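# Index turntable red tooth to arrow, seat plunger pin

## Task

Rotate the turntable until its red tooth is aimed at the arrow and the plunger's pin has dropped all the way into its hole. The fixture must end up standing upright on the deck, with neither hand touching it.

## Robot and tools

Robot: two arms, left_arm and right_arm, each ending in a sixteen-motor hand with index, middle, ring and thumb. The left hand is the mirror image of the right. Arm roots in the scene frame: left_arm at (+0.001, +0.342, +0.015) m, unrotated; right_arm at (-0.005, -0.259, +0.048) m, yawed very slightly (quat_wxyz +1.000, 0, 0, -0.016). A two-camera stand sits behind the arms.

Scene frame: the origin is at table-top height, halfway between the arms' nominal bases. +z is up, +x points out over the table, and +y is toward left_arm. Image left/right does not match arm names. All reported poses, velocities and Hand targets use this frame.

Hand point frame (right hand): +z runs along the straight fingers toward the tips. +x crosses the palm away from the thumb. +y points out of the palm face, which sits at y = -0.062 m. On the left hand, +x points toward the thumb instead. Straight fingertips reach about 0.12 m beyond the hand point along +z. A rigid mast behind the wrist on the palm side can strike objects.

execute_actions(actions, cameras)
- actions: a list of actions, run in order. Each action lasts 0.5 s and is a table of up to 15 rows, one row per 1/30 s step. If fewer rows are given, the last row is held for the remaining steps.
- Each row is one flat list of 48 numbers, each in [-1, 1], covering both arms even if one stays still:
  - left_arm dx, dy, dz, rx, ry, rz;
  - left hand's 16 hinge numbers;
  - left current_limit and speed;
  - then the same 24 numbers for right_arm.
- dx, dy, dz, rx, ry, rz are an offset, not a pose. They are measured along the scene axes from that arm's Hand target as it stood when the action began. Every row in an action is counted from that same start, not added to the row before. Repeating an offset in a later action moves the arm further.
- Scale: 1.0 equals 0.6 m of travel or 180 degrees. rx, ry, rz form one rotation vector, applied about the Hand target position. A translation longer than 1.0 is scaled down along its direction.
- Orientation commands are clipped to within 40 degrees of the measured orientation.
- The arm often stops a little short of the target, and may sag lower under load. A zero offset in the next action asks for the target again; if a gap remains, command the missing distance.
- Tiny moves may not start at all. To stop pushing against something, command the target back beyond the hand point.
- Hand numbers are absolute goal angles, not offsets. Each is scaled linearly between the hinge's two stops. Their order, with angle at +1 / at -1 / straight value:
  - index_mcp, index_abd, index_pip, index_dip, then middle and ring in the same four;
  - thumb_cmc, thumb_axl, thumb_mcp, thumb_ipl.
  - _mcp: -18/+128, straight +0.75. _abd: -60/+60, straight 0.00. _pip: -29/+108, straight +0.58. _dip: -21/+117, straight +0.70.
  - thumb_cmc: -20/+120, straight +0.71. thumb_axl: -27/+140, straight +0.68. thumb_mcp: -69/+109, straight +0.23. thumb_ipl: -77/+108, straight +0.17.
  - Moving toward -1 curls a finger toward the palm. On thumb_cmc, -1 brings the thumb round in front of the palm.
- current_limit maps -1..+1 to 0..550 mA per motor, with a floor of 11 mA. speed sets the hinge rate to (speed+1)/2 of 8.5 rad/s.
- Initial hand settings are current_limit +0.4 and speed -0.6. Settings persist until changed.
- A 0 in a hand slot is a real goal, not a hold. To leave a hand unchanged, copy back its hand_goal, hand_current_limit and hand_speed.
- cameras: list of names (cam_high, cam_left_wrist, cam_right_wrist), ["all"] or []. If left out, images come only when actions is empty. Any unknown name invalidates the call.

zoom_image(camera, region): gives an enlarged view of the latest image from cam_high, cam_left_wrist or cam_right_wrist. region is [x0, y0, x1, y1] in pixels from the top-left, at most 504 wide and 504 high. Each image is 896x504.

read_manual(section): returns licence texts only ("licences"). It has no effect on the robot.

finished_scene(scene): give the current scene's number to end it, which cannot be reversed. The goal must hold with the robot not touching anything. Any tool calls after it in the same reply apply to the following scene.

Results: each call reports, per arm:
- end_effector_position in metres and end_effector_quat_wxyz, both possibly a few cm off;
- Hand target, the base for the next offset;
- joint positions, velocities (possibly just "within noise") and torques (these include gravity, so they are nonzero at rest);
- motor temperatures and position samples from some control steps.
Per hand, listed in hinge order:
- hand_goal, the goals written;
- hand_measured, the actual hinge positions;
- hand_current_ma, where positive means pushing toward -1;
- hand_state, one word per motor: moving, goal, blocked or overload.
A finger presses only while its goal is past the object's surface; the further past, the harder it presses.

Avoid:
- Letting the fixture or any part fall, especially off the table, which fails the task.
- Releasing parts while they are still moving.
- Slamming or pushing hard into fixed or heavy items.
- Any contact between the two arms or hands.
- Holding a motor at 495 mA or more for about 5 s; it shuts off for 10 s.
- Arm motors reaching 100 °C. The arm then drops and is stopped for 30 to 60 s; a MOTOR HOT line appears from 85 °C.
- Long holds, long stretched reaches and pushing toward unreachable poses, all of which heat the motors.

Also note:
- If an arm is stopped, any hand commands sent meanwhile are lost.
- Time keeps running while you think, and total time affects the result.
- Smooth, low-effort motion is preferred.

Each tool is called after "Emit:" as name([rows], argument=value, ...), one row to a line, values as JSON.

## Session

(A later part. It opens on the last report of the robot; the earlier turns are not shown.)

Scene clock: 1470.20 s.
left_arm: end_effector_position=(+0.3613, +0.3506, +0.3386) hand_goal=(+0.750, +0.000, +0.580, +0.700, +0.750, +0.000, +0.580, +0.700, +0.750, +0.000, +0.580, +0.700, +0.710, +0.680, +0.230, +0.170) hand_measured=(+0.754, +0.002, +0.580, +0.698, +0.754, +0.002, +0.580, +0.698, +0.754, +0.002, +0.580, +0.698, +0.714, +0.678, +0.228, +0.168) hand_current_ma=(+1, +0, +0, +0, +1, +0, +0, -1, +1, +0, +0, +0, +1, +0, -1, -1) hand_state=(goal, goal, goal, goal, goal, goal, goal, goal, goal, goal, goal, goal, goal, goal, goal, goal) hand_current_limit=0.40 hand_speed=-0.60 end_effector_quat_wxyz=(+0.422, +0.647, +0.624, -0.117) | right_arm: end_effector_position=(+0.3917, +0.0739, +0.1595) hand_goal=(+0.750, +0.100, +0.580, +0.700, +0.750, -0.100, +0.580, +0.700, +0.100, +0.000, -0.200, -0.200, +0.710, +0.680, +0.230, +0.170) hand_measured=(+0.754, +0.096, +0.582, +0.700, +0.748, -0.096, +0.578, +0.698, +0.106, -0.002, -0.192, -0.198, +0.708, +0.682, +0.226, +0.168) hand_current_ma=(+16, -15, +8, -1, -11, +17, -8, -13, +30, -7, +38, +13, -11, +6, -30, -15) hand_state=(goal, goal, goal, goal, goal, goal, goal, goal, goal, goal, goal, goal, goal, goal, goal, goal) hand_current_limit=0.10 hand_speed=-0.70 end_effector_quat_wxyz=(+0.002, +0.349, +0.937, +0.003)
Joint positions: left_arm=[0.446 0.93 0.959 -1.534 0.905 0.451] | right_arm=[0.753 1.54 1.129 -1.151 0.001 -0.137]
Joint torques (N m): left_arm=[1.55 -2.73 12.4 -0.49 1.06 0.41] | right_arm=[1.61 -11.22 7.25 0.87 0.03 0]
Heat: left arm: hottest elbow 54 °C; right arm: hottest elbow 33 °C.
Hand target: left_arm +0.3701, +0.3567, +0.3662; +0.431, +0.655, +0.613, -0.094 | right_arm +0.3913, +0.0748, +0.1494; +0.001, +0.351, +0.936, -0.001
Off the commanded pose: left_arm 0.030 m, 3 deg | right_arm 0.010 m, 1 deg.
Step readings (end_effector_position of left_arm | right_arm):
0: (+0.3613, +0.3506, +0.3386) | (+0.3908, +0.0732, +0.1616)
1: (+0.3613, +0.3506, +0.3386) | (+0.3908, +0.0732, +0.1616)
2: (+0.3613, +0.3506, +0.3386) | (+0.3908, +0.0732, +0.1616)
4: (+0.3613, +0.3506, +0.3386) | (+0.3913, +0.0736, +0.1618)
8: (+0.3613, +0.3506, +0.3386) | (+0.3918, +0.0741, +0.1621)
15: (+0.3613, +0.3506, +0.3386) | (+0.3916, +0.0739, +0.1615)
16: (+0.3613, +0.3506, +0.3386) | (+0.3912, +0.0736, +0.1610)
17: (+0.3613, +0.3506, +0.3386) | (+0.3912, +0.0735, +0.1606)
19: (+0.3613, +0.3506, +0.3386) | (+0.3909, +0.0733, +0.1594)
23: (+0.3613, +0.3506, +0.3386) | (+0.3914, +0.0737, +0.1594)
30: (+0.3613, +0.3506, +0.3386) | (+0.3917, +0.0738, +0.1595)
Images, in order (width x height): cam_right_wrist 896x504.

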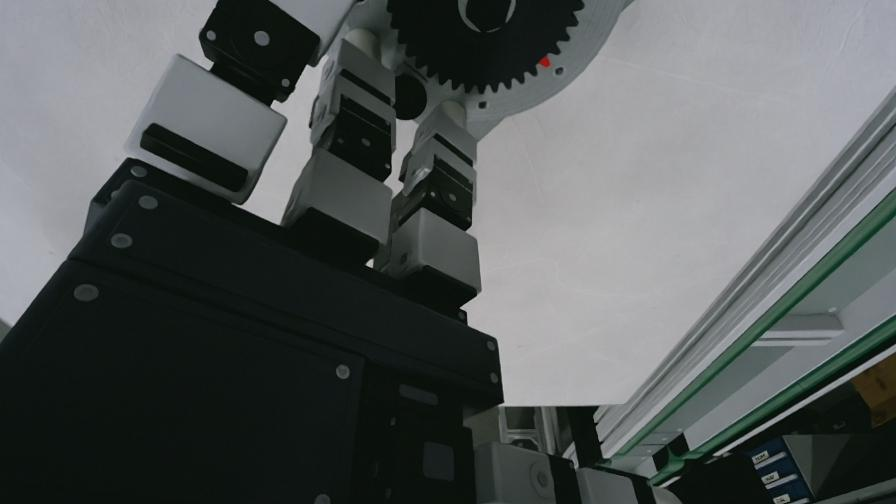

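Emit:
execute_actions([
  [[0,0,0,0,0,0,0.75,0,0.58,0.7,0.75,0,0.58,0.7,0.75,0,0.58,0.7,0.71,0.68,0.23,0.17,0.4,-0.6,0,0,0.06,0,0,0,0.75,0.1,0.58,0.7,0.75,-0.1,0.58,0.7,0.1,0,-0.2,-0.2,0.71,0.68,0.23,0.17,0.2,-0.5]],
  [[0,0,0,0,0,0,0.75,0,0.58,0.7,0.75,0,0.58,0.7,0.75,0,0.58,0.7,0.71,0.68,0.23,0.17,0.4,-0.6,0,0,0.08,0,0,0,0.75,0.1,0.58,0.7,0.75,-0.1,0.58,0.7,0.1,0,-0.2,-0.2,0.71,0.68,0.23,0.17,0.1,-0.7]],
], cameras=["cam_right_wrist"])

Emit:
zoom_image(camera="cam_right_wrist", region=[360, 0, 500, 80])

Scene clock: 1598.03 s.
left_arm: end_effector_position=(+0.3613, +0.3506, +0.3386) hand_goal=(+0.750, +0.000, +0.580, +0.700, +0.750, +0.000, +0.580, +0.700, +0.750, +0.000, +0.580, +0.700, +0.710, +0.680, +0.230, +0.170) hand_measured=(+0.754, +0.002, +0.580, +0.698, +0.754, +0.002, +0.580, +0.698, +0.754, +0.002, +0.580, +0.698, +0.714, +0.678, +0.228, +0.168) hand_current_ma=(+1, +0, +0, +0, +1, +0, +0, -1, +1, +0, +0, +0, +1, +0, -1, -1) hand_state=(goal, goal, goal, goal, goal, goal, goal, goal, goal, goal, goal, goal, goal, goal, goal, goal) hand_current_limit=0.40 hand_speed=-0.60 end_effector_quat_wxyz=(+0.422, +0.647, +0.624, -0.117) | right_arm: end_effector_position=(+0.3824, +0.0657, +0.2173) hand_goal=(+0.750, +0.100, +0.580, +0.700, +0.750, -0.100, +0.580, +0.700, +0.100, +0.000, -0.200, -0.200, +0.710, +0.680, +0.230, +0.170) hand_measured=(+0.744, +0.100, +0.576, +0.698, +0.748, -0.096, +0.578, +0.698, +0.106, -0.002, -0.192, -0.198, +0.708, +0.682, +0.226, +0.168) hand_current_ma=(-27, -2, -17, -14, -11, +17, -8, -13, +30, -7, +38, +13, -11, +6, -30, -15) hand_state=(goal, goal, goal, goal, goal, goal, goal, goal, goal, goal, goal, goal, goal, goal, goal, goal) hand_current_limit=0.10 hand_speed=-0.70 end_effector_quat_wxyz=(-0.006, +0.349, +0.937, -0.012)
Joint positions: left_arm=[0.446 0.93 0.959 -1.534 0.905 0.451] | right_arm=[0.753 1.479 1.229 -1.348 0.001 -0.137]
Joint torques (N m): left_arm=[1.67 -2.37 12.3 -0.39 1.05 0.4] | right_arm=[1.73 -11.16 11.82 -0.05 0.01 -0.03]
Motor temperatures (°C): left_arm=[29 27 55 25 29 24] | right_arm=[26 29 33 25 25 26]
Heat: left arm: hottest elbow 55 °C; right arm: hottest elbow 33 °C.
Hand target: left_arm +0.3701, +0.3567, +0.3662; +0.431, +0.655, +0.613, -0.094 | right_arm +0.3913, +0.0749, +0.2334; +0.001, +0.351, +0.936, -0.001
Off the commanded pose: left_arm 0.030 m, 3 deg | right_arm 0.021 m, 2 deg.
Step readings (end_effector_position of left_arm | right_arm):
0: (+0.3613, +0.3506, +0.3386) | (+0.3917, +0.0739, +0.1595)
1: (+0.3613, +0.3506, +0.3386) | (+0.3917, +0.0739, +0.1595)
2: (+0.3613, +0.3506, +0.3386) | (+0.3913, +0.0735, +0.1593)
4: (+0.3613, +0.3506, +0.3386) | (+0.3883, +0.0709, +0.1581)
8: (+0.3613, +0.3506, +0.3386) | (+0.3818, +0.0651, +0.1564)
15: (+0.3613, +0.3506, +0.3386) | (+0.3789, +0.0626, +0.1569)
16: (+0.3613, +0.3506, +0.3386) | (+0.3787, +0.0624, +0.1575)
17: (+0.3613, +0.3506, +0.3386) | (+0.3778, +0.0616, +0.1588)
19: (+0.3613, +0.3506, +0.3386) | (+0.3761, +0.0601, +0.1658)
23: (+0.3613, +0.3506, +0.3386) | (+0.3790, +0.0627, +0.1926)
30: (+0.3613, +0.3506, +0.3386) | (+0.3834, +0.0665, +0.2178)
Images, in order (width x height): cam_right_wrist 896x504.

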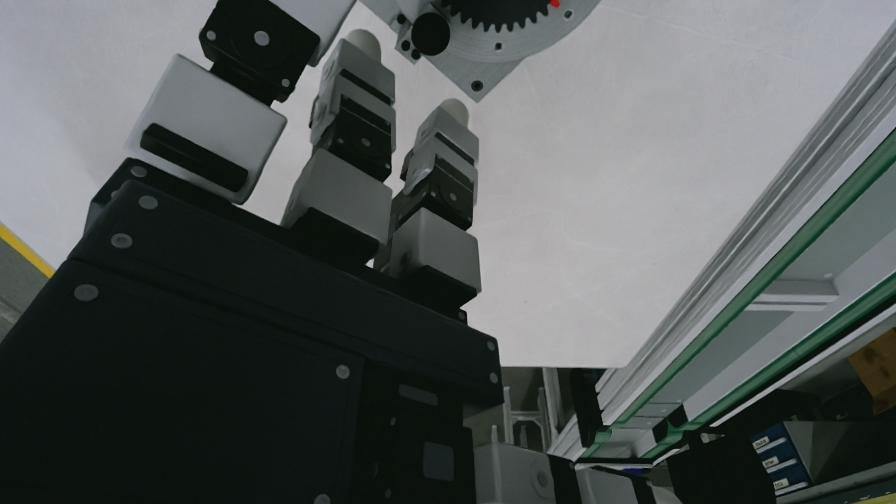

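Scaled by 3.600.

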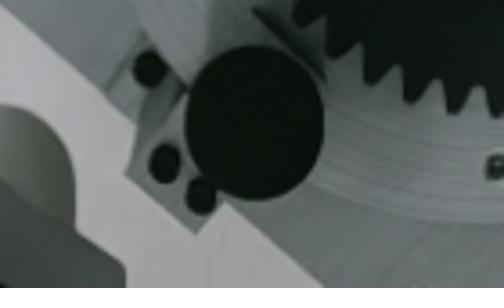

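Emit:
execute_actions([
  [[0,0,0,0,0,0,0.75,0,0.58,0.7,0.75,0,0.58,0.7,0.75,0,0.58,0.7,0.71,0.68,0.23,0.17,0.4,-0.6,-0.03,-0.03,0.03,-0.2298,-0.0346,0.2316,0.75,0,0.58,0.7,0.75,0,0.58,0.7,0.75,0,0.58,0.7,0.3,0.68,0.23,0.0,0.4,-0.4]],
  [[0,0,0,0,0,0,0.75,0,0.58,0.7,0.75,0,0.58,0.7,0.75,0,0.58,0.7,0.71,0.68,0.23,0.17,0.4,-0.6,-0.055,-0.06,-0.04,-0.2298,-0.0346,0.2316,0.65,0,-0.08,-0.10,0.75,0,0.58,0.7,0.75,0,0.58,0.7,-0.2,0.68,0.0,-0.06,0.4,-0.4]],
  [[0,0,0,0,0,0,0.75,0,0.58,0.7,0.75,0,0.58,0.7,0.75,0,0.58,0.7,0.71,0.68,0.23,0.17,0.4,-0.6,-0.030,-0.0198,-0.19,0,0,0,0.65,0,-0.08,-0.10,0.75,0,0.58,0.7,0.75,0,0.58,0.7,-0.471,0.68,-0.276,-0.06,0.4,-0.4]],
], cameras=["cam_high","cam_right_wrist"])

Scene clock: 1756.80 s.
left_arm: end_effector_position=(+0.3613, +0.3506, +0.3386) hand_goal=(+0.750, +0.000, +0.580, +0.700, +0.750, +0.000, +0.580, +0.700, +0.750, +0.000, +0.580, +0.700, +0.710, +0.680, +0.230, +0.170) hand_measured=(+0.754, +0.002, +0.580, +0.698, +0.754, +0.002, +0.580, +0.698, +0.754, +0.002, +0.580, +0.698, +0.714, +0.678, +0.228, +0.168) hand_current_ma=(+1, +0, +0, +0, +1, +0, +0, -1, +1, +0, +0, +0, +1, +0, -1, -1) hand_state=(goal, goal, goal, goal, goal, goal, goal, goal, goal, goal, goal, goal, goal, goal, goal, goal) hand_current_limit=0.40 hand_speed=-0.60 end_effector_quat_wxyz=(+0.422, +0.647, +0.624, -0.117) | right_arm: end_effector_position=(+0.3237, +0.0079, +0.1108) hand_goal=(+0.650, +0.000, -0.080, -0.100, +0.750, +0.000, +0.580, +0.700, +0.750, +0.000, +0.580, +0.700, -0.470, +0.680, -0.276, -0.060) hand_measured=(+0.642, -0.002, -0.078, -0.096, +0.740, -0.002, +0.578, +0.698, +0.738, -0.002, +0.574, +0.696, -0.470, +0.680, -0.268, -0.058) hand_current_ma=(-43, -4, +8, +16, -49, -12, -8, -13, -57, -10, -32, -15, -1, +2, +51, +12) hand_state=(goal, goal, goal, goal, goal, goal, goal, goal, goal, goal, goal, goal, goal, goal, goal, goal) hand_current_limit=0.40 hand_speed=-0.40 end_effector_quat_wxyz=(+0.289, -0.374, +0.693, -0.545)
Joint positions: left_arm=[0.446 0.93 0.959 -1.534 0.905 0.451] | right_arm=[1.077 1.624 0.923 -1.12 1.322 -1.32]
Joint torques (N m): left_arm=[1.55 -2.49 12.34 -0.44 1.05 0.4] | right_arm=[2.37 -12.28 5.81 0.28 1.07 -0.27]
Motor temperatures (°C): left_arm=[29 27 56 25 29 24] | right_arm=[26 29 36 25 24 26]
Heat: left arm: hottest elbow 56 °C; right arm: hottest elbow 36 °C.
Hand target: left_arm +0.3701, +0.3567, +0.3662; +0.431, +0.655, +0.613, -0.094 | right_arm +0.3223, +0.0088, +0.1134; +0.296, -0.387, +0.694, -0.531
Off the commanded pose: left_arm 0.030 m, 3 deg | right_arm 0.003 m, 2 deg.
Step readings (end_effector_position of left_arm | right_arm):
0: (+0.3613, +0.3506, +0.3386) | (+0.3823, +0.0656, +0.2173)
1: (+0.3613, +0.3506, +0.3386) | (+0.3829, +0.0637, +0.2174)
2: (+0.3613, +0.3506, +0.3386) | (+0.3846, +0.0564, +0.2185)
4: (+0.3613, +0.3506, +0.3386) | (+0.3867, +0.0398, +0.2254)
8: (+0.3613, +0.3506, +0.3386) | (+0.3852, +0.0277, +0.2452)
15: (+0.3613, +0.3506, +0.3386) | (+0.3699, +0.0465, +0.2458)
16: (+0.3613, +0.3506, +0.3386) | (+0.3698, +0.0460, +0.2444)
17: (+0.3613, +0.3506, +0.3386) | (+0.3741, +0.0420, +0.2460)
19: (+0.3613, +0.3506, +0.3386) | (+0.3813, +0.0315, +0.2514)
23: (+0.3613, +0.3506, +0.3386) | (+0.3717, +0.0202, +0.2478)
30: (+0.3613, +0.3506, +0.3386) | (+0.3444, +0.0262, +0.2347)
31: (+0.3613, +0.3506, +0.3386) | (+0.3436, +0.0259, +0.2312)
32: (+0.3613, +0.3506, +0.3386) | (+0.3435, +0.0251, +0.2256)
34: (+0.3613, +0.3506, +0.3386) | (+0.3383, +0.0175, +0.2027)
38: (+0.3613, +0.3506, +0.3386) | (+0.3213, -0.0025, +0.1431)
45: (+0.3613, +0.3506, +0.3386) | (+0.3234, +0.0048, +0.1109)
Images, in order (width x height): cam_high 896x504, cam_right_wrist 896x504.

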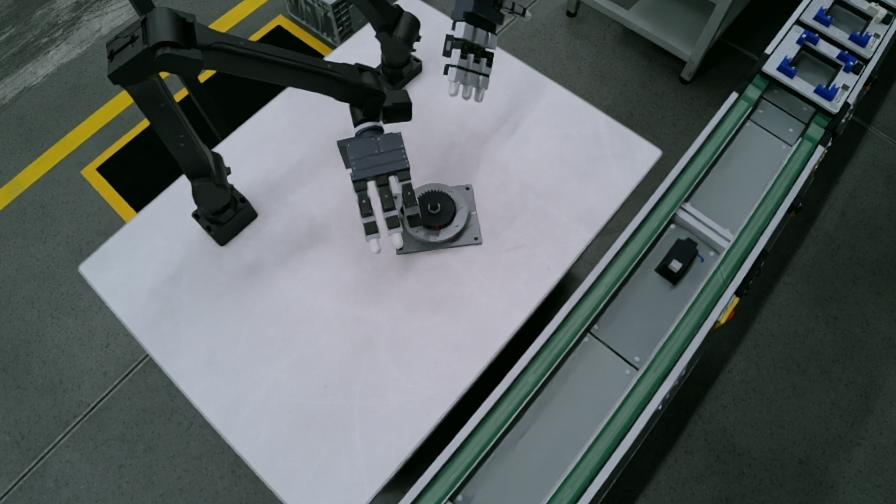

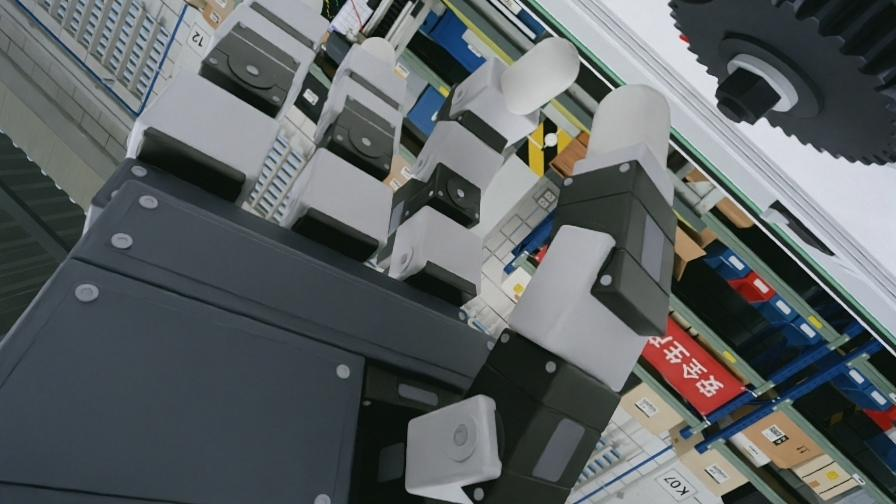

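Emit:
execute_actions([
  [[0,0,0,0,0,0,0.75,0,0.58,0.7,0.75,0,0.58,0.7,0.75,0,0.58,0.7,0.71,0.68,0.23,0.17,0.4,-0.6,0,0,-0.04,0,0,0,0.65,0,-0.08,-0.10,0.75,0,0.58,0.7,0.75,0,0.58,0.7,-0.471,0.68,-0.276,-0.06,0.4,-0.4]],
], cameras=["cam_right_wrist"])

Emit:
zoom_image(camera="cam_right_wrist", region=[460, 0, 800, 220])

Scene clock: 1765.30 s.
left_arm: end_effector_position=(+0.3613, +0.3506, +0.3386) hand_goal=(+0.750, +0.000, +0.580, +0.700, +0.750, +0.000, +0.580, +0.700, +0.750, +0.000, +0.580, +0.700, +0.710, +0.680, +0.230, +0.170) hand_measured=(+0.754, +0.002, +0.580, +0.698, +0.754, +0.002, +0.580, +0.698, +0.754, +0.002, +0.580, +0.698, +0.714, +0.678, +0.228, +0.168) hand_current_ma=(+1, +0, +0, +0, +1, +0, +0, -1, +1, +0, +0, +0, +1, +0, -1, -1) hand_state=(goal, goal, goal, goal, goal, goal, goal, goal, goal, goal, goal, goal, goal, goal, goal, goal) hand_current_limit=0.40 hand_speed=-0.60 end_effector_quat_wxyz=(+0.422, +0.647, +0.624, -0.117) | right_arm: end_effector_position=(+0.3219, +0.0104, +0.0896) hand_goal=(+0.650, +0.000, -0.080, -0.100, +0.750, +0.000, +0.580, +0.700, +0.750, +0.000, +0.580, +0.700, -0.470, +0.680, -0.276, -0.060) hand_measured=(+0.642, -0.002, -0.078, -0.096, +0.740, -0.002, +0.578, +0.698, +0.738, -0.002, +0.574, +0.696, -0.470, +0.680, -0.268, -0.058) hand_current_ma=(-43, -4, +8, +16, -49, -11, -8, -13, -57, -9, -32, -15, -1, +2, +48, +12) hand_state=(goal, goal, goal, goal, goal, goal, goal, goal, goal, goal, goal, goal, goal, goal, goal, goal) hand_current_limit=0.40 hand_speed=-0.40 end_effector_quat_wxyz=(+0.297, -0.384, +0.694, -0.532)
Joint positions: left_arm=[0.446 0.93 0.959 -1.534 0.905 0.451] | right_arm=[1.077 1.624 0.864 -0.92 1.309 -1.454]
Joint torques (N m): left_arm=[1.61 -2.37 12.4 -0.4 1.04 0.4] | right_arm=[0.79 -11.52 5.52 0.49 1.08 -0.2]
Motor temperatures (°C): left_arm=[29 27 56 25 29 24] | right_arm=[26 29 36 25 25 26]
Heat: left arm: hottest elbow 56 °C; right arm: hottest elbow 36 °C.
Hand target: left_arm +0.3701, +0.3567, +0.3662; +0.431, +0.655, +0.613, -0.094 | right_arm +0.3223, +0.0088, +0.0894; +0.296, -0.386, +0.694, -0.531
Off the commanded pose: left_arm 0.030 m, 3 deg | right_arm 0.002 m, 0 deg.
Step readings (end_effector_position of left_arm | right_arm):
0: (+0.3613, +0.3506, +0.3386) | (+0.3236, +0.0079, +0.1108)
1: (+0.3613, +0.3506, +0.3386) | (+0.3237, +0.0080, +0.1107)
2: (+0.3613, +0.3506, +0.3386) | (+0.3241, +0.0088, +0.1096)
4: (+0.3613, +0.3506, +0.3386) | (+0.3245, +0.0105, +0.1054)
8: (+0.3613, +0.3506, +0.3386) | (+0.3232, +0.0102, +0.0968)
15: (+0.3613, +0.3506, +0.3386) | (+0.3227, +0.0111, +0.0914)
Images, in order (width x height): cam_right_wrist 896x504.

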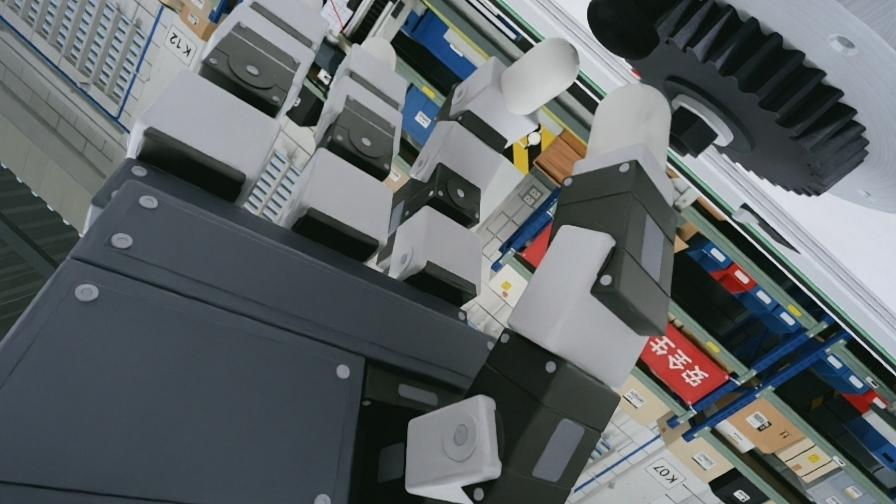

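Scaled by 1.482.

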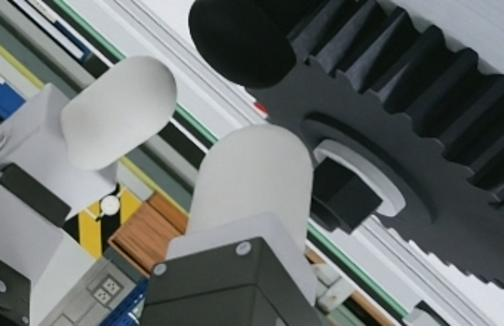

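Emit:
execute_actions([
  [[0,0,0,0,0,0,0.75,0,0.58,0.7,0.75,0,0.58,0.7,0.75,0,0.58,0.7,0.71,0.68,0.23,0.17,0.4,-0.6,-0.002,-0.003,-0.036,0,0,0,0.65,0,-0.08,-0.10,0.75,0,0.58,0.7,0.75,0,0.58,0.7,-0.471,0.68,-0.276,-0.06,0.4,-0.4]],
], cameras=["cam_right_wrist"])

Emit:
zoom_image(camera="cam_right_wrist", region=[460, 0, 800, 220])

Scene clock: 1776.43 s.
left_arm: end_effector_position=(+0.3613, +0.3506, +0.3386) hand_goal=(+0.750, +0.000, +0.580, +0.700, +0.750, +0.000, +0.580, +0.700, +0.750, +0.000, +0.580, +0.700, +0.710, +0.680, +0.230, +0.170) hand_measured=(+0.754, +0.002, +0.580, +0.698, +0.754, +0.002, +0.580, +0.698, +0.754, +0.002, +0.580, +0.698, +0.714, +0.678, +0.228, +0.168) hand_current_ma=(+1, +0, +0, +0, +1, +0, +0, -1, +1, +0, +0, +0, +1, +0, -1, -1) hand_state=(goal, goal, goal, goal, goal, goal, goal, goal, goal, goal, goal, goal, goal, goal, goal, goal) hand_current_limit=0.40 hand_speed=-0.60 end_effector_quat_wxyz=(+0.422, +0.647, +0.624, -0.117) | right_arm: end_effector_position=(+0.3211, +0.0096, +0.0732) hand_goal=(+0.650, +0.000, -0.080, -0.100, +0.750, +0.000, +0.580, +0.700, +0.750, +0.000, +0.580, +0.700, -0.470, +0.680, -0.276, -0.060) hand_measured=(+0.642, -0.002, -0.078, -0.096, +0.740, -0.002, +0.578, +0.698, +0.738, -0.002, +0.574, +0.696, -0.470, +0.680, -0.268, -0.058) hand_current_ma=(-43, -4, +8, +16, -49, -11, -8, -13, -57, -9, -32, -15, -1, +2, +48, +12) hand_state=(goal, goal, goal, goal, goal, goal, goal, goal, goal, goal, goal, goal, goal, goal, goal, goal) hand_current_limit=0.40 hand_speed=-0.40 end_effector_quat_wxyz=(+0.302, -0.381, +0.696, -0.528)
Joint positions: left_arm=[0.446 0.93 0.959 -1.534 0.905 0.451] | right_arm=[1.077 1.648 0.835 -0.842 1.307 -1.465]
Joint torques (N m): left_arm=[1.55 -2.55 12.33 -0.42 1.05 0.4] | right_arm=[1.26 -10.58 5.35 0.42 1.08 -0.18]
Motor temperatures (°C): left_arm=[29 27 56 25 29 24] | right_arm=[26 29 35 25 25 26]
Heat: left arm: hottest elbow 56 °C; right arm: hottest elbow 35 °C.
Hand target: left_arm +0.3701, +0.3567, +0.3662; +0.431, +0.655, +0.613, -0.094 | right_arm +0.3212, +0.0071, +0.0680; +0.297, -0.386, +0.694, -0.531
Off the commanded pose: left_arm 0.030 m, 3 deg | right_arm 0.006 m, 1 deg.
Step readings (end_effector_position of left_arm | right_arm):
0: (+0.3613, +0.3506, +0.3386) | (+0.3219, +0.0104, +0.0896)
1: (+0.3613, +0.3506, +0.3386) | (+0.3220, +0.0106, +0.0896)
2: (+0.3613, +0.3506, +0.3386) | (+0.3222, +0.0110, +0.0891)
4: (+0.3613, +0.3506, +0.3386) | (+0.3225, +0.0114, +0.0872)
8: (+0.3613, +0.3506, +0.3386) | (+0.3213, +0.0096, +0.0791)
15: (+0.3613, +0.3506, +0.3386) | (+0.3208, +0.0091, +0.0732)
Images, in order (width x height): cam_right_wrist 896x504.

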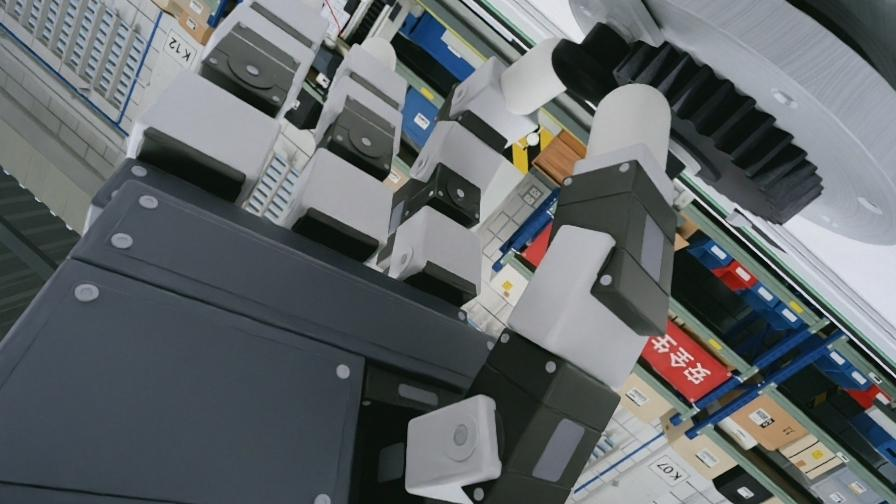

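Scaled by 1.482.

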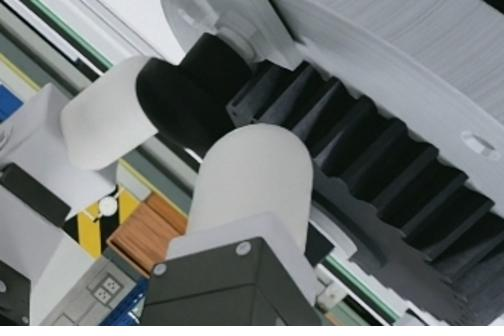

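Emit:
execute_actions([
  [[0,0,0,0,0,0,0.75,0,0.58,0.7,0.75,0,0.58,0.7,0.75,0,0.58,0.7,0.71,0.68,0.23,0.17,0.4,-0.6,-0.001,-0.001,-0.010,0,0,0,0.65,0,-0.08,-0.10,0.75,0,0.58,0.7,0.75,0,0.58,0.7,-0.471,0.68,-0.276,-0.06,0.4,-0.4]],
], cameras=["cam_right_wrist"])

Emit:
zoom_image(camera="cam_right_wrist", region=[460, 0, 800, 220])

Scene clock: 1783.23 s.
left_arm: end_effector_position=(+0.3613, +0.3506, +0.3386) hand_goal=(+0.750, +0.000, +0.580, +0.700, +0.750, +0.000, +0.580, +0.700, +0.750, +0.000, +0.580, +0.700, +0.710, +0.680, +0.230, +0.170) hand_measured=(+0.754, +0.002, +0.580, +0.698, +0.754, +0.002, +0.580, +0.698, +0.754, +0.002, +0.580, +0.698, +0.714, +0.678, +0.228, +0.168) hand_current_ma=(+1, +0, +0, +0, +1, +0, +0, -1, +1, +0, +0, +0, +1, +0, -1, -1) hand_state=(goal, goal, goal, goal, goal, goal, goal, goal, goal, goal, goal, goal, goal, goal, goal, goal) hand_current_limit=0.40 hand_speed=-0.60 end_effector_quat_wxyz=(+0.422, +0.647, +0.624, -0.117) | right_arm: end_effector_position=(+0.3209, +0.0093, +0.0685) hand_goal=(+0.650, +0.000, -0.080, -0.100, +0.750, +0.000, +0.580, +0.700, +0.750, +0.000, +0.580, +0.700, -0.470, +0.680, -0.276, -0.060) hand_measured=(+0.642, -0.002, -0.078, -0.096, +0.740, -0.002, +0.578, +0.698, +0.738, -0.002, +0.574, +0.696, -0.470, +0.680, -0.268, -0.058) hand_current_ma=(-43, -4, +8, +16, -49, -11, -8, -13, -57, -9, -32, -15, -1, +2, +48, +12) hand_state=(goal, goal, goal, goal, goal, goal, goal, goal, goal, goal, goal, goal, goal, goal, goal, goal) hand_current_limit=0.40 hand_speed=-0.40 end_effector_quat_wxyz=(+0.303, -0.381, +0.696, -0.527)
Joint positions: left_arm=[0.446 0.93 0.959 -1.534 0.905 0.451] | right_arm=[1.077 1.656 0.829 -0.825 1.307 -1.466]
Joint torques (N m): left_arm=[1.55 -2.67 12.44 -0.43 1.05 0.4] | right_arm=[1.32 -10.29 5.33 0.53 1.12 -0.21]
Motor temperatures (°C): left_arm=[29 27 56 25 29 24] | right_arm=[26 29 35 25 26 26]
Heat: left arm: hottest elbow 56 °C; right arm: hottest elbow 35 °C.
Hand target: left_arm +0.3701, +0.3567, +0.3662; +0.431, +0.655, +0.613, -0.094 | right_arm +0.3206, +0.0065, +0.0620; +0.297, -0.386, +0.694, -0.531
Off the commanded pose: left_arm 0.030 m, 3 deg | right_arm 0.007 m, 1 deg.
Step readings (end_effector_position of left_arm | right_arm):
0: (+0.3613, +0.3506, +0.3386) | (+0.3210, +0.0096, +0.0732)
1: (+0.3613, +0.3506, +0.3386) | (+0.3210, +0.0096, +0.0732)
2: (+0.3613, +0.3506, +0.3386) | (+0.3212, +0.0098, +0.0730)
4: (+0.3613, +0.3506, +0.3386) | (+0.3217, +0.0107, +0.0728)
8: (+0.3613, +0.3506, +0.3386) | (+0.3214, +0.0103, +0.0708)
15: (+0.3613, +0.3506, +0.3386) | (+0.3208, +0.0092, +0.0684)
Images, in order (width x height): cam_right_wrist 896x504.

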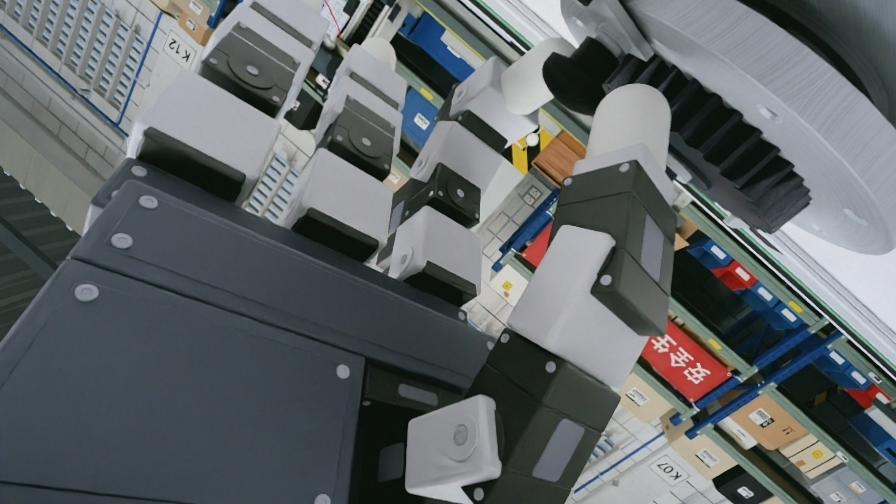

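Scaled by 1.482.

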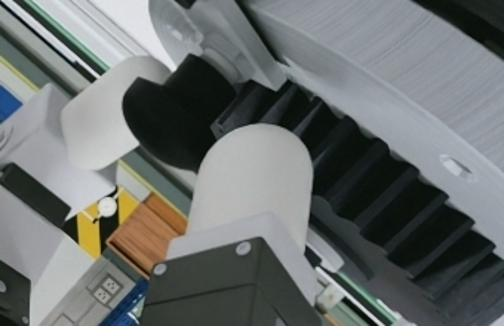

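Emit:
execute_actions([
  [[0,0,0,0,0,0,0.75,0,0.58,0.7,0.75,0,0.58,0.7,0.75,0,0.58,0.7,0.71,0.68,0.23,0.17,0.4,-0.6,0,-0.001,-0.006,0,0,0,0.60,0,-0.08,-0.10,0.75,0,0.58,0.7,0.75,0,0.58,0.7,-0.471,0.68,-0.276,-0.06,0.4,-0.4]],
], cameras=["cam_right_wrist"])

Emit:
zoom_image(camera="cam_right_wrist", region=[460, 0, 800, 220])

Scene clock: 1797.63 s.
left_arm: end_effector_position=(+0.3613, +0.3506, +0.3386) hand_goal=(+0.750, +0.000, +0.580, +0.700, +0.750, +0.000, +0.580, +0.700, +0.750, +0.000, +0.580, +0.700, +0.710, +0.680, +0.230, +0.170) hand_measured=(+0.754, +0.002, +0.580, +0.698, +0.754, +0.002, +0.580, +0.698, +0.754, +0.002, +0.580, +0.698, +0.714, +0.678, +0.228, +0.168) hand_current_ma=(+1, +0, +0, +0, +1, +0, +0, -1, +1, +0, +0, +0, +1, +0, -1, -1) hand_state=(goal, goal, goal, goal, goal, goal, goal, goal, goal, goal, goal, goal, goal, goal, goal, goal) hand_current_limit=0.40 hand_speed=-0.60 end_effector_quat_wxyz=(+0.422, +0.647, +0.624, -0.117) | right_arm: end_effector_position=(+0.3208, +0.0092, +0.0650) hand_goal=(+0.600, +0.000, -0.080, -0.100, +0.750, +0.000, +0.580, +0.700, +0.750, +0.000, +0.580, +0.700, -0.470, +0.680, -0.276, -0.060) hand_measured=(+0.594, -0.002, -0.078, -0.098, +0.740, -0.002, +0.578, +0.698, +0.738, -0.002, +0.574, +0.696, -0.470, +0.680, -0.268, -0.058) hand_current_ma=(-30, -4, +8, +11, -49, -11, -8, -13, -57, -9, -32, -15, -1, +2, +47, +12) hand_state=(goal, goal, goal, goal, goal, goal, goal, goal, goal, goal, goal, goal, goal, goal, goal, goal) hand_current_limit=0.40 hand_speed=-0.40 end_effector_quat_wxyz=(+0.304, -0.381, +0.696, -0.527)
Joint positions: left_arm=[0.446 0.93 0.959 -1.534 0.905 0.451] | right_arm=[1.077 1.663 0.825 -0.811 1.307 -1.468]
Joint torques (N m): left_arm=[1.61 -2.43 12.36 -0.4 1.07 0.41] | right_arm=[1.26 -10.4 5.18 0.42 1.08 -0.22]
Motor temperatures (°C): left_arm=[29 27 56 25 29 24] | right_arm=[26 29 34 25 26 26]
Heat: left arm: hottest elbow 56 °C; right arm: hottest elbow 34 °C.
Hand target: left_arm +0.3701, +0.3567, +0.3662; +0.431, +0.655, +0.613, -0.094 | right_arm +0.3206, +0.0059, +0.0583; +0.297, -0.386, +0.694, -0.531
Off the commanded pose: left_arm 0.030 m, 3 deg | right_arm 0.007 m, 1 deg.
Step readings (end_effector_position of left_arm | right_arm):
0: (+0.3613, +0.3506, +0.3386) | (+0.3209, +0.0094, +0.0685)
1: (+0.3613, +0.3506, +0.3386) | (+0.3209, +0.0094, +0.0685)
2: (+0.3613, +0.3506, +0.3386) | (+0.3210, +0.0095, +0.0683)
4: (+0.3613, +0.3506, +0.3386) | (+0.3213, +0.0101, +0.0681)
8: (+0.3613, +0.3506, +0.3386) | (+0.3210, +0.0096, +0.0666)
15: (+0.3613, +0.3506, +0.3386) | (+0.3207, +0.0091, +0.0650)
Images, in order (width x height): cam_right_wrist 896x504.

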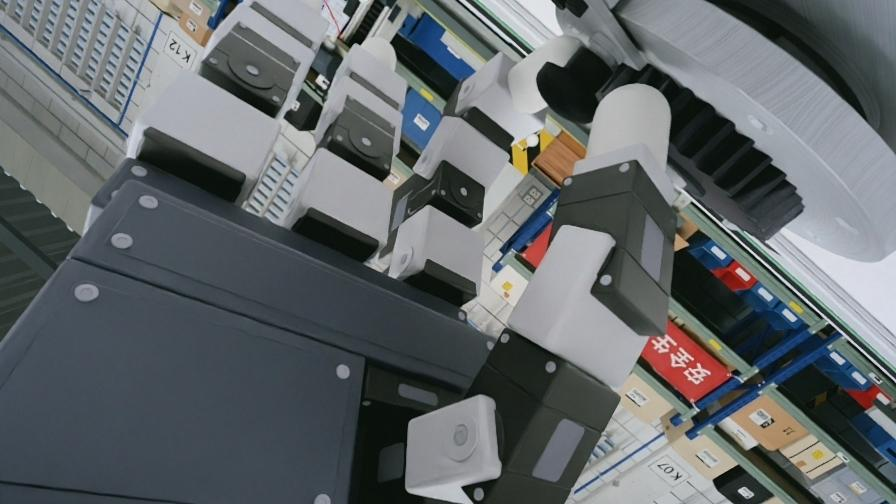

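Scaled by 1.482.

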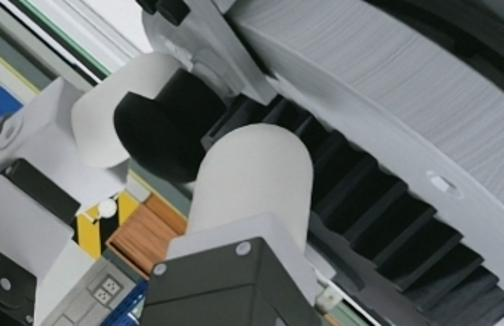

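Emit:
execute_actions([
  [[0,0,0,0,0,0,0.75,0,0.58,0.7,0.75,0,0.58,0.7,0.75,0,0.58,0.7,0.71,0.68,0.23,0.17,0.4,-0.6,0.008,-0.005,-0.001,0,0,0,0.50,0,-0.08,-0.10,0.75,0,0.58,0.7,0.75,0,0.58,0.7,-0.471,0.68,-0.276,-0.06,0.4,-0.4]],
  [[0,0,0,0,0,0,0.75,0,0.58,0.7,0.75,0,0.58,0.7,0.75,0,0.58,0.7,0.71,0.68,0.23,0.17,0.4,-0.6,0,0,0,0,0,0,0.35,0,-0.10,-0.14,0.75,0,0.58,0.7,0.75,0,0.58,0.7,-0.471,0.68,-0.30,-0.06,0.1,-0.6]],
], cameras=["cam_right_wrist"])

Emit:
zoom_image(camera="cam_right_wrist", region=[460, 0, 800, 220])

Scene clock: 1805.60 s.
left_arm: end_effector_position=(+0.3613, +0.3506, +0.3386) hand_goal=(+0.750, +0.000, +0.580, +0.700, +0.750, +0.000, +0.580, +0.700, +0.750, +0.000, +0.580, +0.700, +0.710, +0.680, +0.230, +0.170) hand_measured=(+0.754, +0.002, +0.580, +0.698, +0.754, +0.002, +0.580, +0.698, +0.754, +0.002, +0.580, +0.698, +0.714, +0.678, +0.228, +0.168) hand_current_ma=(+1, +0, +0, +0, +1, +0, +0, -1, +1, +0, +0, +0, +1, +0, -1, -1) hand_state=(goal, goal, goal, goal, goal, goal, goal, goal, goal, goal, goal, goal, goal, goal, goal, goal) hand_current_limit=0.40 hand_speed=-0.60 end_effector_quat_wxyz=(+0.422, +0.647, +0.624, -0.117) | right_arm: end_effector_position=(+0.3248, +0.0060, +0.0625) hand_goal=(+0.350, +0.000, -0.100, -0.140, +0.750, +0.000, +0.580, +0.700, +0.750, +0.000, +0.580, +0.700, -0.470, +0.680, -0.300, -0.060) hand_measured=(+0.488, -0.008, -0.086, -0.136, +0.740, -0.002, +0.578, +0.698, +0.738, -0.002, +0.574, +0.696, -0.470, +0.682, -0.270, -0.052) hand_current_ma=(+303, -35, +70, +21, -49, -11, -8, -13, -57, -9, -32, -15, +4, +6, +194, +49) hand_state=(blocked, goal, goal, goal, goal, goal, goal, goal, goal, goal, goal, goal, goal, goal, blocked, goal) hand_current_limit=0.10 hand_speed=-0.60 end_effector_quat_wxyz=(+0.302, -0.384, +0.692, -0.531)
Joint positions: left_arm=[0.446 0.93 0.959 -1.534 0.905 0.451] | right_arm=[1.065 1.663 0.814 -0.754 1.314 -1.527]
Joint torques (N m): left_arm=[1.67 -2.84 12.34 -0.43 1.04 0.4] | right_arm=[1.14 -11.16 5.26 0.66 0.84 -0.28]
Motor temperatures (°C): left_arm=[29 27 56 25 29 24] | right_arm=[26 29 34 25 26 26]
Heat: left arm: hottest elbow 56 °C; right arm: hottest elbow 34 °C.
Hand target: left_arm +0.3701, +0.3567, +0.3662; +0.431, +0.655, +0.613, -0.094 | right_arm +0.3254, +0.0029, +0.0577; +0.297, -0.386, +0.694, -0.531
Off the commanded pose: left_arm 0.030 m, 3 deg | right_arm 0.006 m, 1 deg.
Step readings (end_effector_position of left_arm | right_arm):
0: (+0.3613, +0.3506, +0.3386) | (+0.3208, +0.0092, +0.0650)
1: (+0.3613, +0.3506, +0.3386) | (+0.3208, +0.0093, +0.0650)
2: (+0.3613, +0.3506, +0.3386) | (+0.3210, +0.0091, +0.0651)
4: (+0.3613, +0.3506, +0.3386) | (+0.3220, +0.0073, +0.0640)
8: (+0.3613, +0.3506, +0.3386) | (+0.3237, +0.0067, +0.0633)
15: (+0.3613, +0.3506, +0.3386) | (+0.3240, +0.0064, +0.0629)
16: (+0.3613, +0.3506, +0.3386) | (+0.3241, +0.0065, +0.0629)
17: (+0.3613, +0.3506, +0.3386) | (+0.3242, +0.0064, +0.0628)
19: (+0.3613, +0.3506, +0.3386) | (+0.3245, +0.0061, +0.0626)
23: (+0.3613, +0.3506, +0.3386) | (+0.3247, +0.0061, +0.0626)
30: (+0.3613, +0.3506, +0.3386) | (+0.3247, +0.0059, +0.0625)
Images, in order (width x height): cam_right_wrist 896x504.

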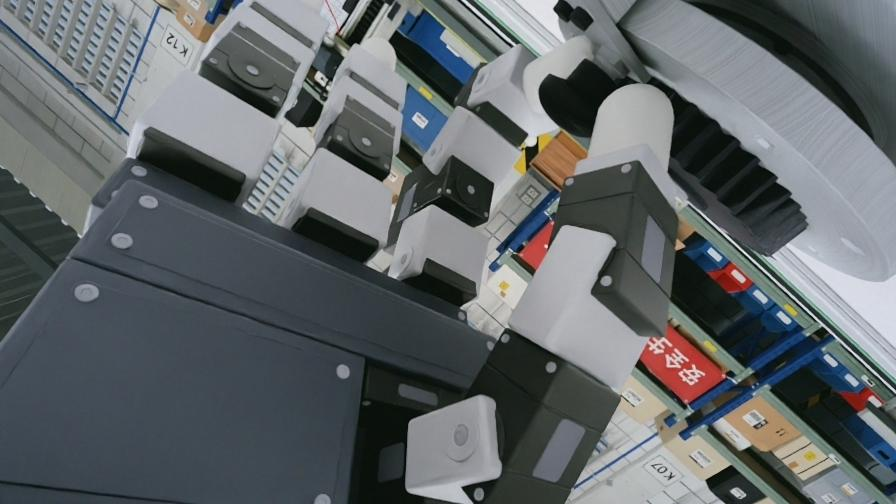

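Scaled by 1.482.

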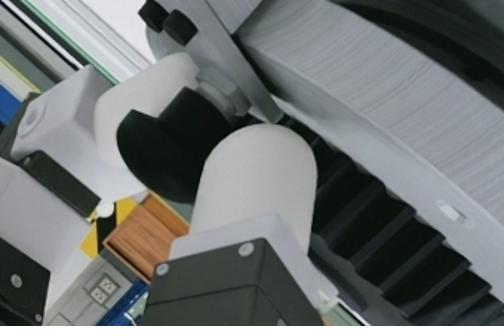

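Emit:
execute_actions([
  [[0,0,0,0,0,0,0.75,0,0.58,0.7,0.75,0,0.58,0.7,0.75,0,0.58,0.7,0.71,0.68,0.23,0.17,0.4,-0.6,0,0,0,0,0,0,0.28,0,-0.22,-0.26,0.75,0,0.58,0.7,0.75,0,0.58,0.7,-0.471,0.68,-0.46,-0.18,0.7,-0.4]],
  [[0,0,0,0,0,0,0.75,0,0.58,0.7,0.75,0,0.58,0.7,0.75,0,0.58,0.7,0.71,0.68,0.23,0.17,0.4,-0.6,0.007,0.010,0.02,0,0,0,0.25,0,-0.26,-0.30,0.75,0,0.58,0.7,0.75,0,0.58,0.7,-0.471,0.68,-0.48,-0.2,0.78,-0.4]],
], cameras=["cam_right_wrist"])

Emit:
zoom_image(camera="cam_right_wrist", region=[460, 0, 800, 220])

Scene clock: 1821.03 s.
left_arm: end_effector_position=(+0.3613, +0.3506, +0.3386) hand_goal=(+0.750, +0.000, +0.580, +0.700, +0.750, +0.000, +0.580, +0.700, +0.750, +0.000, +0.580, +0.700, +0.710, +0.680, +0.230, +0.170) hand_measured=(+0.754, +0.002, +0.580, +0.698, +0.754, +0.002, +0.580, +0.698, +0.754, +0.002, +0.580, +0.698, +0.714, +0.678, +0.228, +0.168) hand_current_ma=(+1, +0, +0, +0, +1, +0, +0, -1, +1, +0, +0, +0, +1, +0, -1, -1) hand_state=(goal, goal, goal, goal, goal, goal, goal, goal, goal, goal, goal, goal, goal, goal, goal, goal) hand_current_limit=0.40 hand_speed=-0.60 end_effector_quat_wxyz=(+0.422, +0.647, +0.624, -0.117) | right_arm: end_effector_position=(+0.3237, +0.0031, +0.0602) hand_goal=(+0.250, +0.000, -0.260, -0.300, +0.750, +0.000, +0.580, +0.700, +0.750, +0.000, +0.580, +0.700, -0.470, +0.680, -0.480, -0.200) hand_measured=(+0.482, -0.002, -0.098, -0.238, +0.740, -0.002, +0.578, +0.698, +0.738, -0.002, +0.574, +0.696, -0.462, +0.688, -0.242, -0.134) hand_current_ma=(+489, -7, +490, +309, -49, -11, -8, -13, -57, -9, -32, -15, +36, +42, +490, +446) hand_state=(blocked, goal, blocked, blocked, goal, goal, goal, goal, goal, goal, goal, goal, goal, goal, blocked, blocked) hand_current_limit=0.78 hand_speed=-0.40 end_effector_quat_wxyz=(+0.296, -0.387, +0.694, -0.530)
Joint positions: left_arm=[0.446 0.93 0.959 -1.534 0.905 0.451] | right_arm=[1.061 1.663 0.811 -0.756 1.305 -1.532]
Joint torques (N m): left_arm=[1.61 -2.67 12.33 -0.4 1.05 0.42] | right_arm=[1.44 -12.28 7.56 -0.39 1.2 -0.25]
Motor temperatures (°C): left_arm=[29 27 56 25 29 24] | right_arm=[26 29 33 25 26 26]
Heat: left arm: hottest elbow 56 °C; right arm: hottest elbow 33 °C.
Hand target: left_arm +0.3701, +0.3567, +0.3662; +0.431, +0.655, +0.613, -0.094 | right_arm +0.3295, +0.0088, +0.0697; +0.296, -0.386, +0.694, -0.531
Off the commanded pose: left_arm 0.030 m, 3 deg | right_arm 0.013 m, 0 deg.
Step readings (end_effector_position of left_arm | right_arm):
0: (+0.3613, +0.3506, +0.3386) | (+0.3248, +0.0060, +0.0625)
1: (+0.3613, +0.3506, +0.3386) | (+0.3247, +0.0060, +0.0625)
2: (+0.3613, +0.3506, +0.3386) | (+0.3243, +0.0056, +0.0619)
4: (+0.3613, +0.3506, +0.3386) | (+0.3242, +0.0051, +0.0610)
8: (+0.3613, +0.3506, +0.3386) | (+0.3246, +0.0050, +0.0609)
15: (+0.3613, +0.3506, +0.3386) | (+0.3246, +0.0049, +0.0608)
16: (+0.3613, +0.3506, +0.3386) | (+0.3245, +0.0049, +0.0608)
17: (+0.3613, +0.3506, +0.3386) | (+0.3243, +0.0049, +0.0606)
19: (+0.3613, +0.3506, +0.3386) | (+0.3244, +0.0045, +0.0604)
23: (+0.3613, +0.3506, +0.3386) | (+0.3241, +0.0037, +0.0603)
30: (+0.3613, +0.3506, +0.3386) | (+0.3237, +0.0031, +0.0602)
Images, in order (width x height): cam_right_wrist 896x504.

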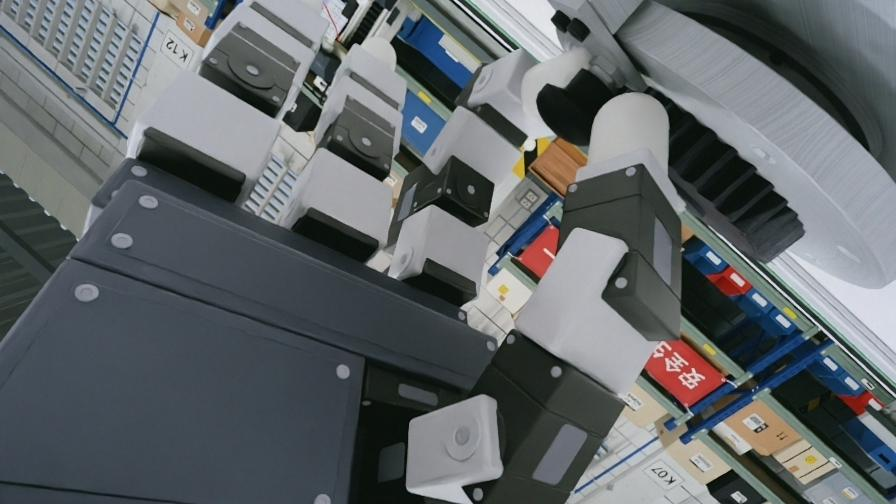

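Scaled by 1.482.

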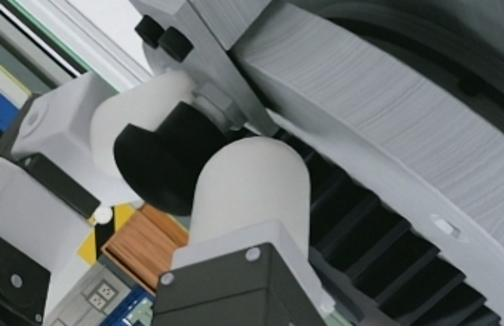

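Emit:
execute_actions([
  [[0,0,0,0,0,0,0.75,0,0.58,0.7,0.75,0,0.58,0.7,0.75,0,0.58,0.7,0.71,0.68,0.23,0.17,0.4,-0.6,0.012,0.018,0.02,0,0,0,0.25,0,-0.26,-0.30,0.75,0,0.58,0.7,0.75,0,0.58,0.7,-0.471,0.68,-0.48,-0.2,0.78,-0.4]],
  [[0,0,0,0,0,0,0.75,0,0.58,0.7,0.75,0,0.58,0.7,0.75,0,0.58,0.7,0.71,0.68,0.23,0.17,0.4,-0.6,0.009,0.013,0.02,0,0,0,0.25,0,-0.26,-0.30,0.75,0,0.58,0.7,0.75,0,0.58,0.7,-0.471,0.68,-0.48,-0.2,0.78,-0.4]],
], cameras=["cam_right_wrist"])

Emit:
zoom_image(camera="cam_right_wrist", region=[460, 0, 800, 220])

Scene clock: 1829.67 s.
left_arm: end_effector_position=(+0.3613, +0.3506, +0.3386) hand_goal=(+0.750, +0.000, +0.580, +0.700, +0.750, +0.000, +0.580, +0.700, +0.750, +0.000, +0.580, +0.700, +0.710, +0.680, +0.230, +0.170) hand_measured=(+0.754, +0.002, +0.580, +0.698, +0.754, +0.002, +0.580, +0.698, +0.754, +0.002, +0.580, +0.698, +0.714, +0.678, +0.228, +0.168) hand_current_ma=(+1, +0, +0, +0, +1, +0, +0, -1, +1, +0, +0, +0, +1, +0, -1, -1) hand_state=(goal, goal, goal, goal, goal, goal, goal, goal, goal, goal, goal, goal, goal, goal, goal, goal) hand_current_limit=0.40 hand_speed=-0.60 end_effector_quat_wxyz=(+0.422, +0.647, +0.624, -0.117) | right_arm: end_effector_position=(+0.3238, +0.0049, +0.0652) hand_goal=(+0.250, +0.000, -0.260, -0.300, +0.750, +0.000, +0.580, +0.700, +0.750, +0.000, +0.580, +0.700, -0.470, +0.680, -0.480, -0.200) hand_measured=(+0.482, +0.006, -0.088, -0.236, +0.740, -0.002, +0.578, +0.698, +0.738, -0.002, +0.574, +0.696, -0.460, +0.690, -0.238, -0.138) hand_current_ma=(+490, +24, +490, +318, -49, -11, -8, -13, -57, -9, -32, -15, +47, +56, +490, +422) hand_state=(blocked, goal, blocked, blocked, goal, goal, goal, goal, goal, goal, goal, goal, goal, goal, blocked, blocked) hand_current_limit=0.78 hand_speed=-0.40 end_effector_quat_wxyz=(+0.269, -0.408, +0.689, -0.535)
Joint positions: left_arm=[0.446 0.93 0.959 -1.534 0.905 0.451] | right_arm=[1.055 1.669 0.854 -0.832 1.284 -1.56]
Joint torques (N m): left_arm=[1.85 -2.32 12.38 -0.47 1.05 0.4] | right_arm=[1.49 -13.86 10.62 -0.23 1.98 -0.09]
Motor temperatures (°C): left_arm=[29 27 56 25 29 24] | right_arm=[26 30 33 25 26 26]
Heat: left arm: hottest elbow 56 °C; right arm: hottest elbow 33 °C.
Hand target: left_arm +0.3701, +0.3567, +0.3662; +0.431, +0.655, +0.613, -0.094 | right_arm +0.3421, +0.0275, +0.0938; +0.297, -0.386, +0.694, -0.531
Off the commanded pose: left_arm 0.030 m, 3 deg | right_arm 0.041 m, 4 deg.
Step readings (end_effector_position of left_arm | right_arm):
0: (+0.3613, +0.3506, +0.3386) | (+0.3237, +0.0031, +0.0602)
1: (+0.3613, +0.3506, +0.3386) | (+0.3236, +0.0030, +0.0602)
2: (+0.3613, +0.3506, +0.3386) | (+0.3236, +0.0031, +0.0604)
4: (+0.3613, +0.3506, +0.3386) | (+0.3237, +0.0035, +0.0611)
8: (+0.3613, +0.3506, +0.3386) | (+0.3239, +0.0037, +0.0620)
15: (+0.3613, +0.3506, +0.3386) | (+0.3239, +0.0036, +0.0622)
16: (+0.3613, +0.3506, +0.3386) | (+0.3239, +0.0038, +0.0623)
17: (+0.3613, +0.3506, +0.3386) | (+0.3240, +0.0040, +0.0626)
19: (+0.3613, +0.3506, +0.3386) | (+0.3241, +0.0045, +0.0636)
23: (+0.3613, +0.3506, +0.3386) | (+0.3241, +0.0054, +0.0649)
30: (+0.3613, +0.3506, +0.3386) | (+0.3238, +0.0049, +0.0650)
Images, in order (width x height): cam_right_wrist 896x504.

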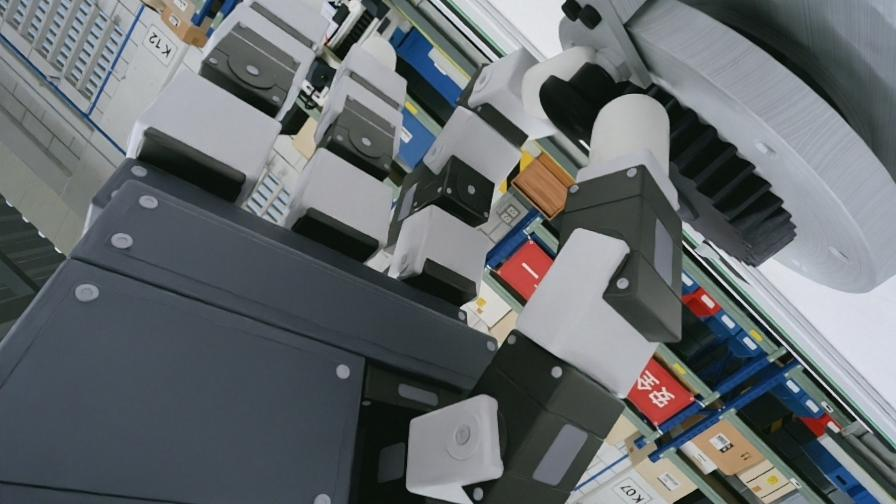

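Scaled by 1.482.

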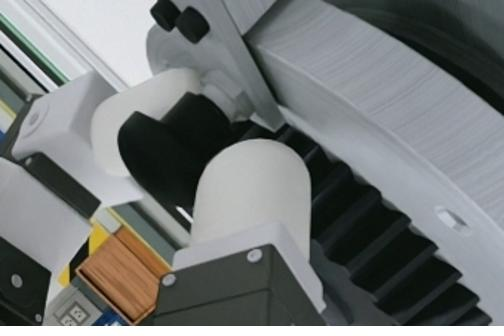

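Emit:
execute_actions([
  [[0,0,0,0,0,0,0.75,0,0.58,0.7,0.75,0,0.58,0.7,0.75,0,0.58,0.7,0.71,0.68,0.23,0.17,0.4,-0.6,0.007,0.007,0.025,0,0,0,0.25,0,-0.26,-0.30,0.75,0,0.58,0.7,0.75,0,0.58,0.7,-0.471,0.68,-0.48,-0.2,0.78,-0.4]],
], cameras=["cam_right_wrist"])

Emit:
zoom_image(camera="cam_right_wrist", region=[460, 0, 800, 220])

Scene clock: 1836.67 s.
left_arm: end_effector_position=(+0.3613, +0.3506, +0.3386) hand_goal=(+0.750, +0.000, +0.580, +0.700, +0.750, +0.000, +0.580, +0.700, +0.750, +0.000, +0.580, +0.700, +0.710, +0.680, +0.230, +0.170) hand_measured=(+0.754, +0.002, +0.580, +0.698, +0.754, +0.002, +0.580, +0.698, +0.754, +0.002, +0.580, +0.698, +0.714, +0.678, +0.228, +0.168) hand_current_ma=(+1, +0, +0, +0, +1, +0, +0, -1, +1, +0, +0, +0, +1, +0, -1, -1) hand_state=(goal, goal, goal, goal, goal, goal, goal, goal, goal, goal, goal, goal, goal, goal, goal, goal) hand_current_limit=0.40 hand_speed=-0.60 end_effector_quat_wxyz=(+0.422, +0.647, +0.624, -0.117) | right_arm: end_effector_position=(+0.3373, +0.0188, +0.0970) hand_goal=(+0.250, +0.000, -0.260, -0.300, +0.750, +0.000, +0.580, +0.700, +0.750, +0.000, +0.580, +0.700, -0.470, +0.680, -0.480, -0.200) hand_measured=(+0.248, +0.004, -0.256, -0.296, +0.740, -0.002, +0.578, +0.698, +0.738, -0.002, +0.574, +0.696, -0.468, +0.682, -0.470, -0.196) hand_current_ma=(-11, +17, +24, +19, -50, -11, -8, -13, -57, -9, -32, -15, +10, +13, +62, +25) hand_state=(goal, goal, goal, goal, goal, goal, goal, goal, goal, goal, goal, goal, goal, goal, goal, goal) hand_current_limit=0.78 hand_speed=-0.40 end_effector_quat_wxyz=(+0.287, -0.395, +0.688, -0.536)
Joint positions: left_arm=[0.446 0.93 0.959 -1.534 0.905 0.451] | right_arm=[1.052 1.633 0.907 -0.873 1.308 -1.572]
Joint torques (N m): left_arm=[1.55 -2.49 12.29 -0.43 1.03 0.4] | right_arm=[1.61 -11.75 9.11 -0.24 1.06 -0.05]
Motor temperatures (°C): left_arm=[29 27 56 25 29 24] | right_arm=[26 30 34 25 28 26]
Heat: left arm: hottest elbow 56 °C; right arm: hottest elbow 34 °C.
Hand target: left_arm +0.3701, +0.3567, +0.3662; +0.431, +0.655, +0.613, -0.094 | right_arm +0.3463, +0.0317, +0.1088; +0.297, -0.386, +0.694, -0.531
Off the commanded pose: left_arm 0.030 m, 3 deg | right_arm 0.020 m, 2 deg.
Step readings (end_effector_position of left_arm | right_arm):
0: (+0.3613, +0.3506, +0.3386) | (+0.3238, +0.0048, +0.0650)
1: (+0.3613, +0.3506, +0.3386) | (+0.3239, +0.0050, +0.0651)
2: (+0.3613, +0.3506, +0.3386) | (+0.3239, +0.0052, +0.0654)
4: (+0.3613, +0.3506, +0.3386) | (+0.3239, +0.0055, +0.0664)
8: (+0.3613, +0.3506, +0.3386) | (+0.3236, +0.0062, +0.0678)
15: (+0.3613, +0.3506, +0.3386) | (+0.3234, +0.0061, +0.0688)
Images, in order (width x height): cam_right_wrist 896x504.

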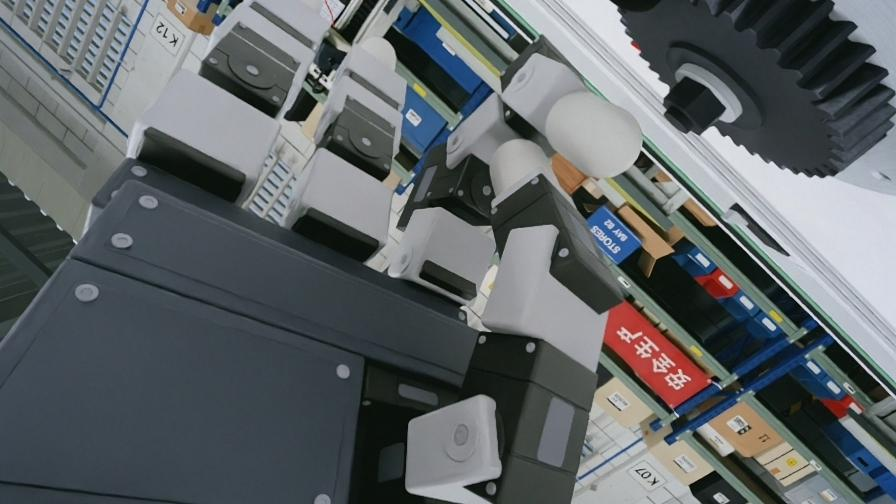

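Scaled by 1.482.

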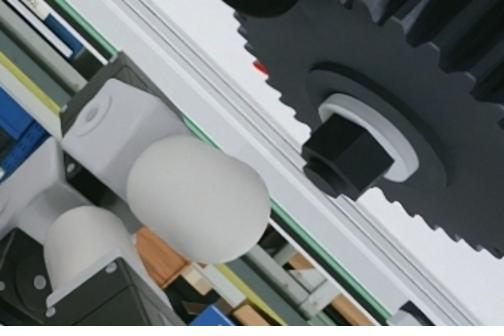

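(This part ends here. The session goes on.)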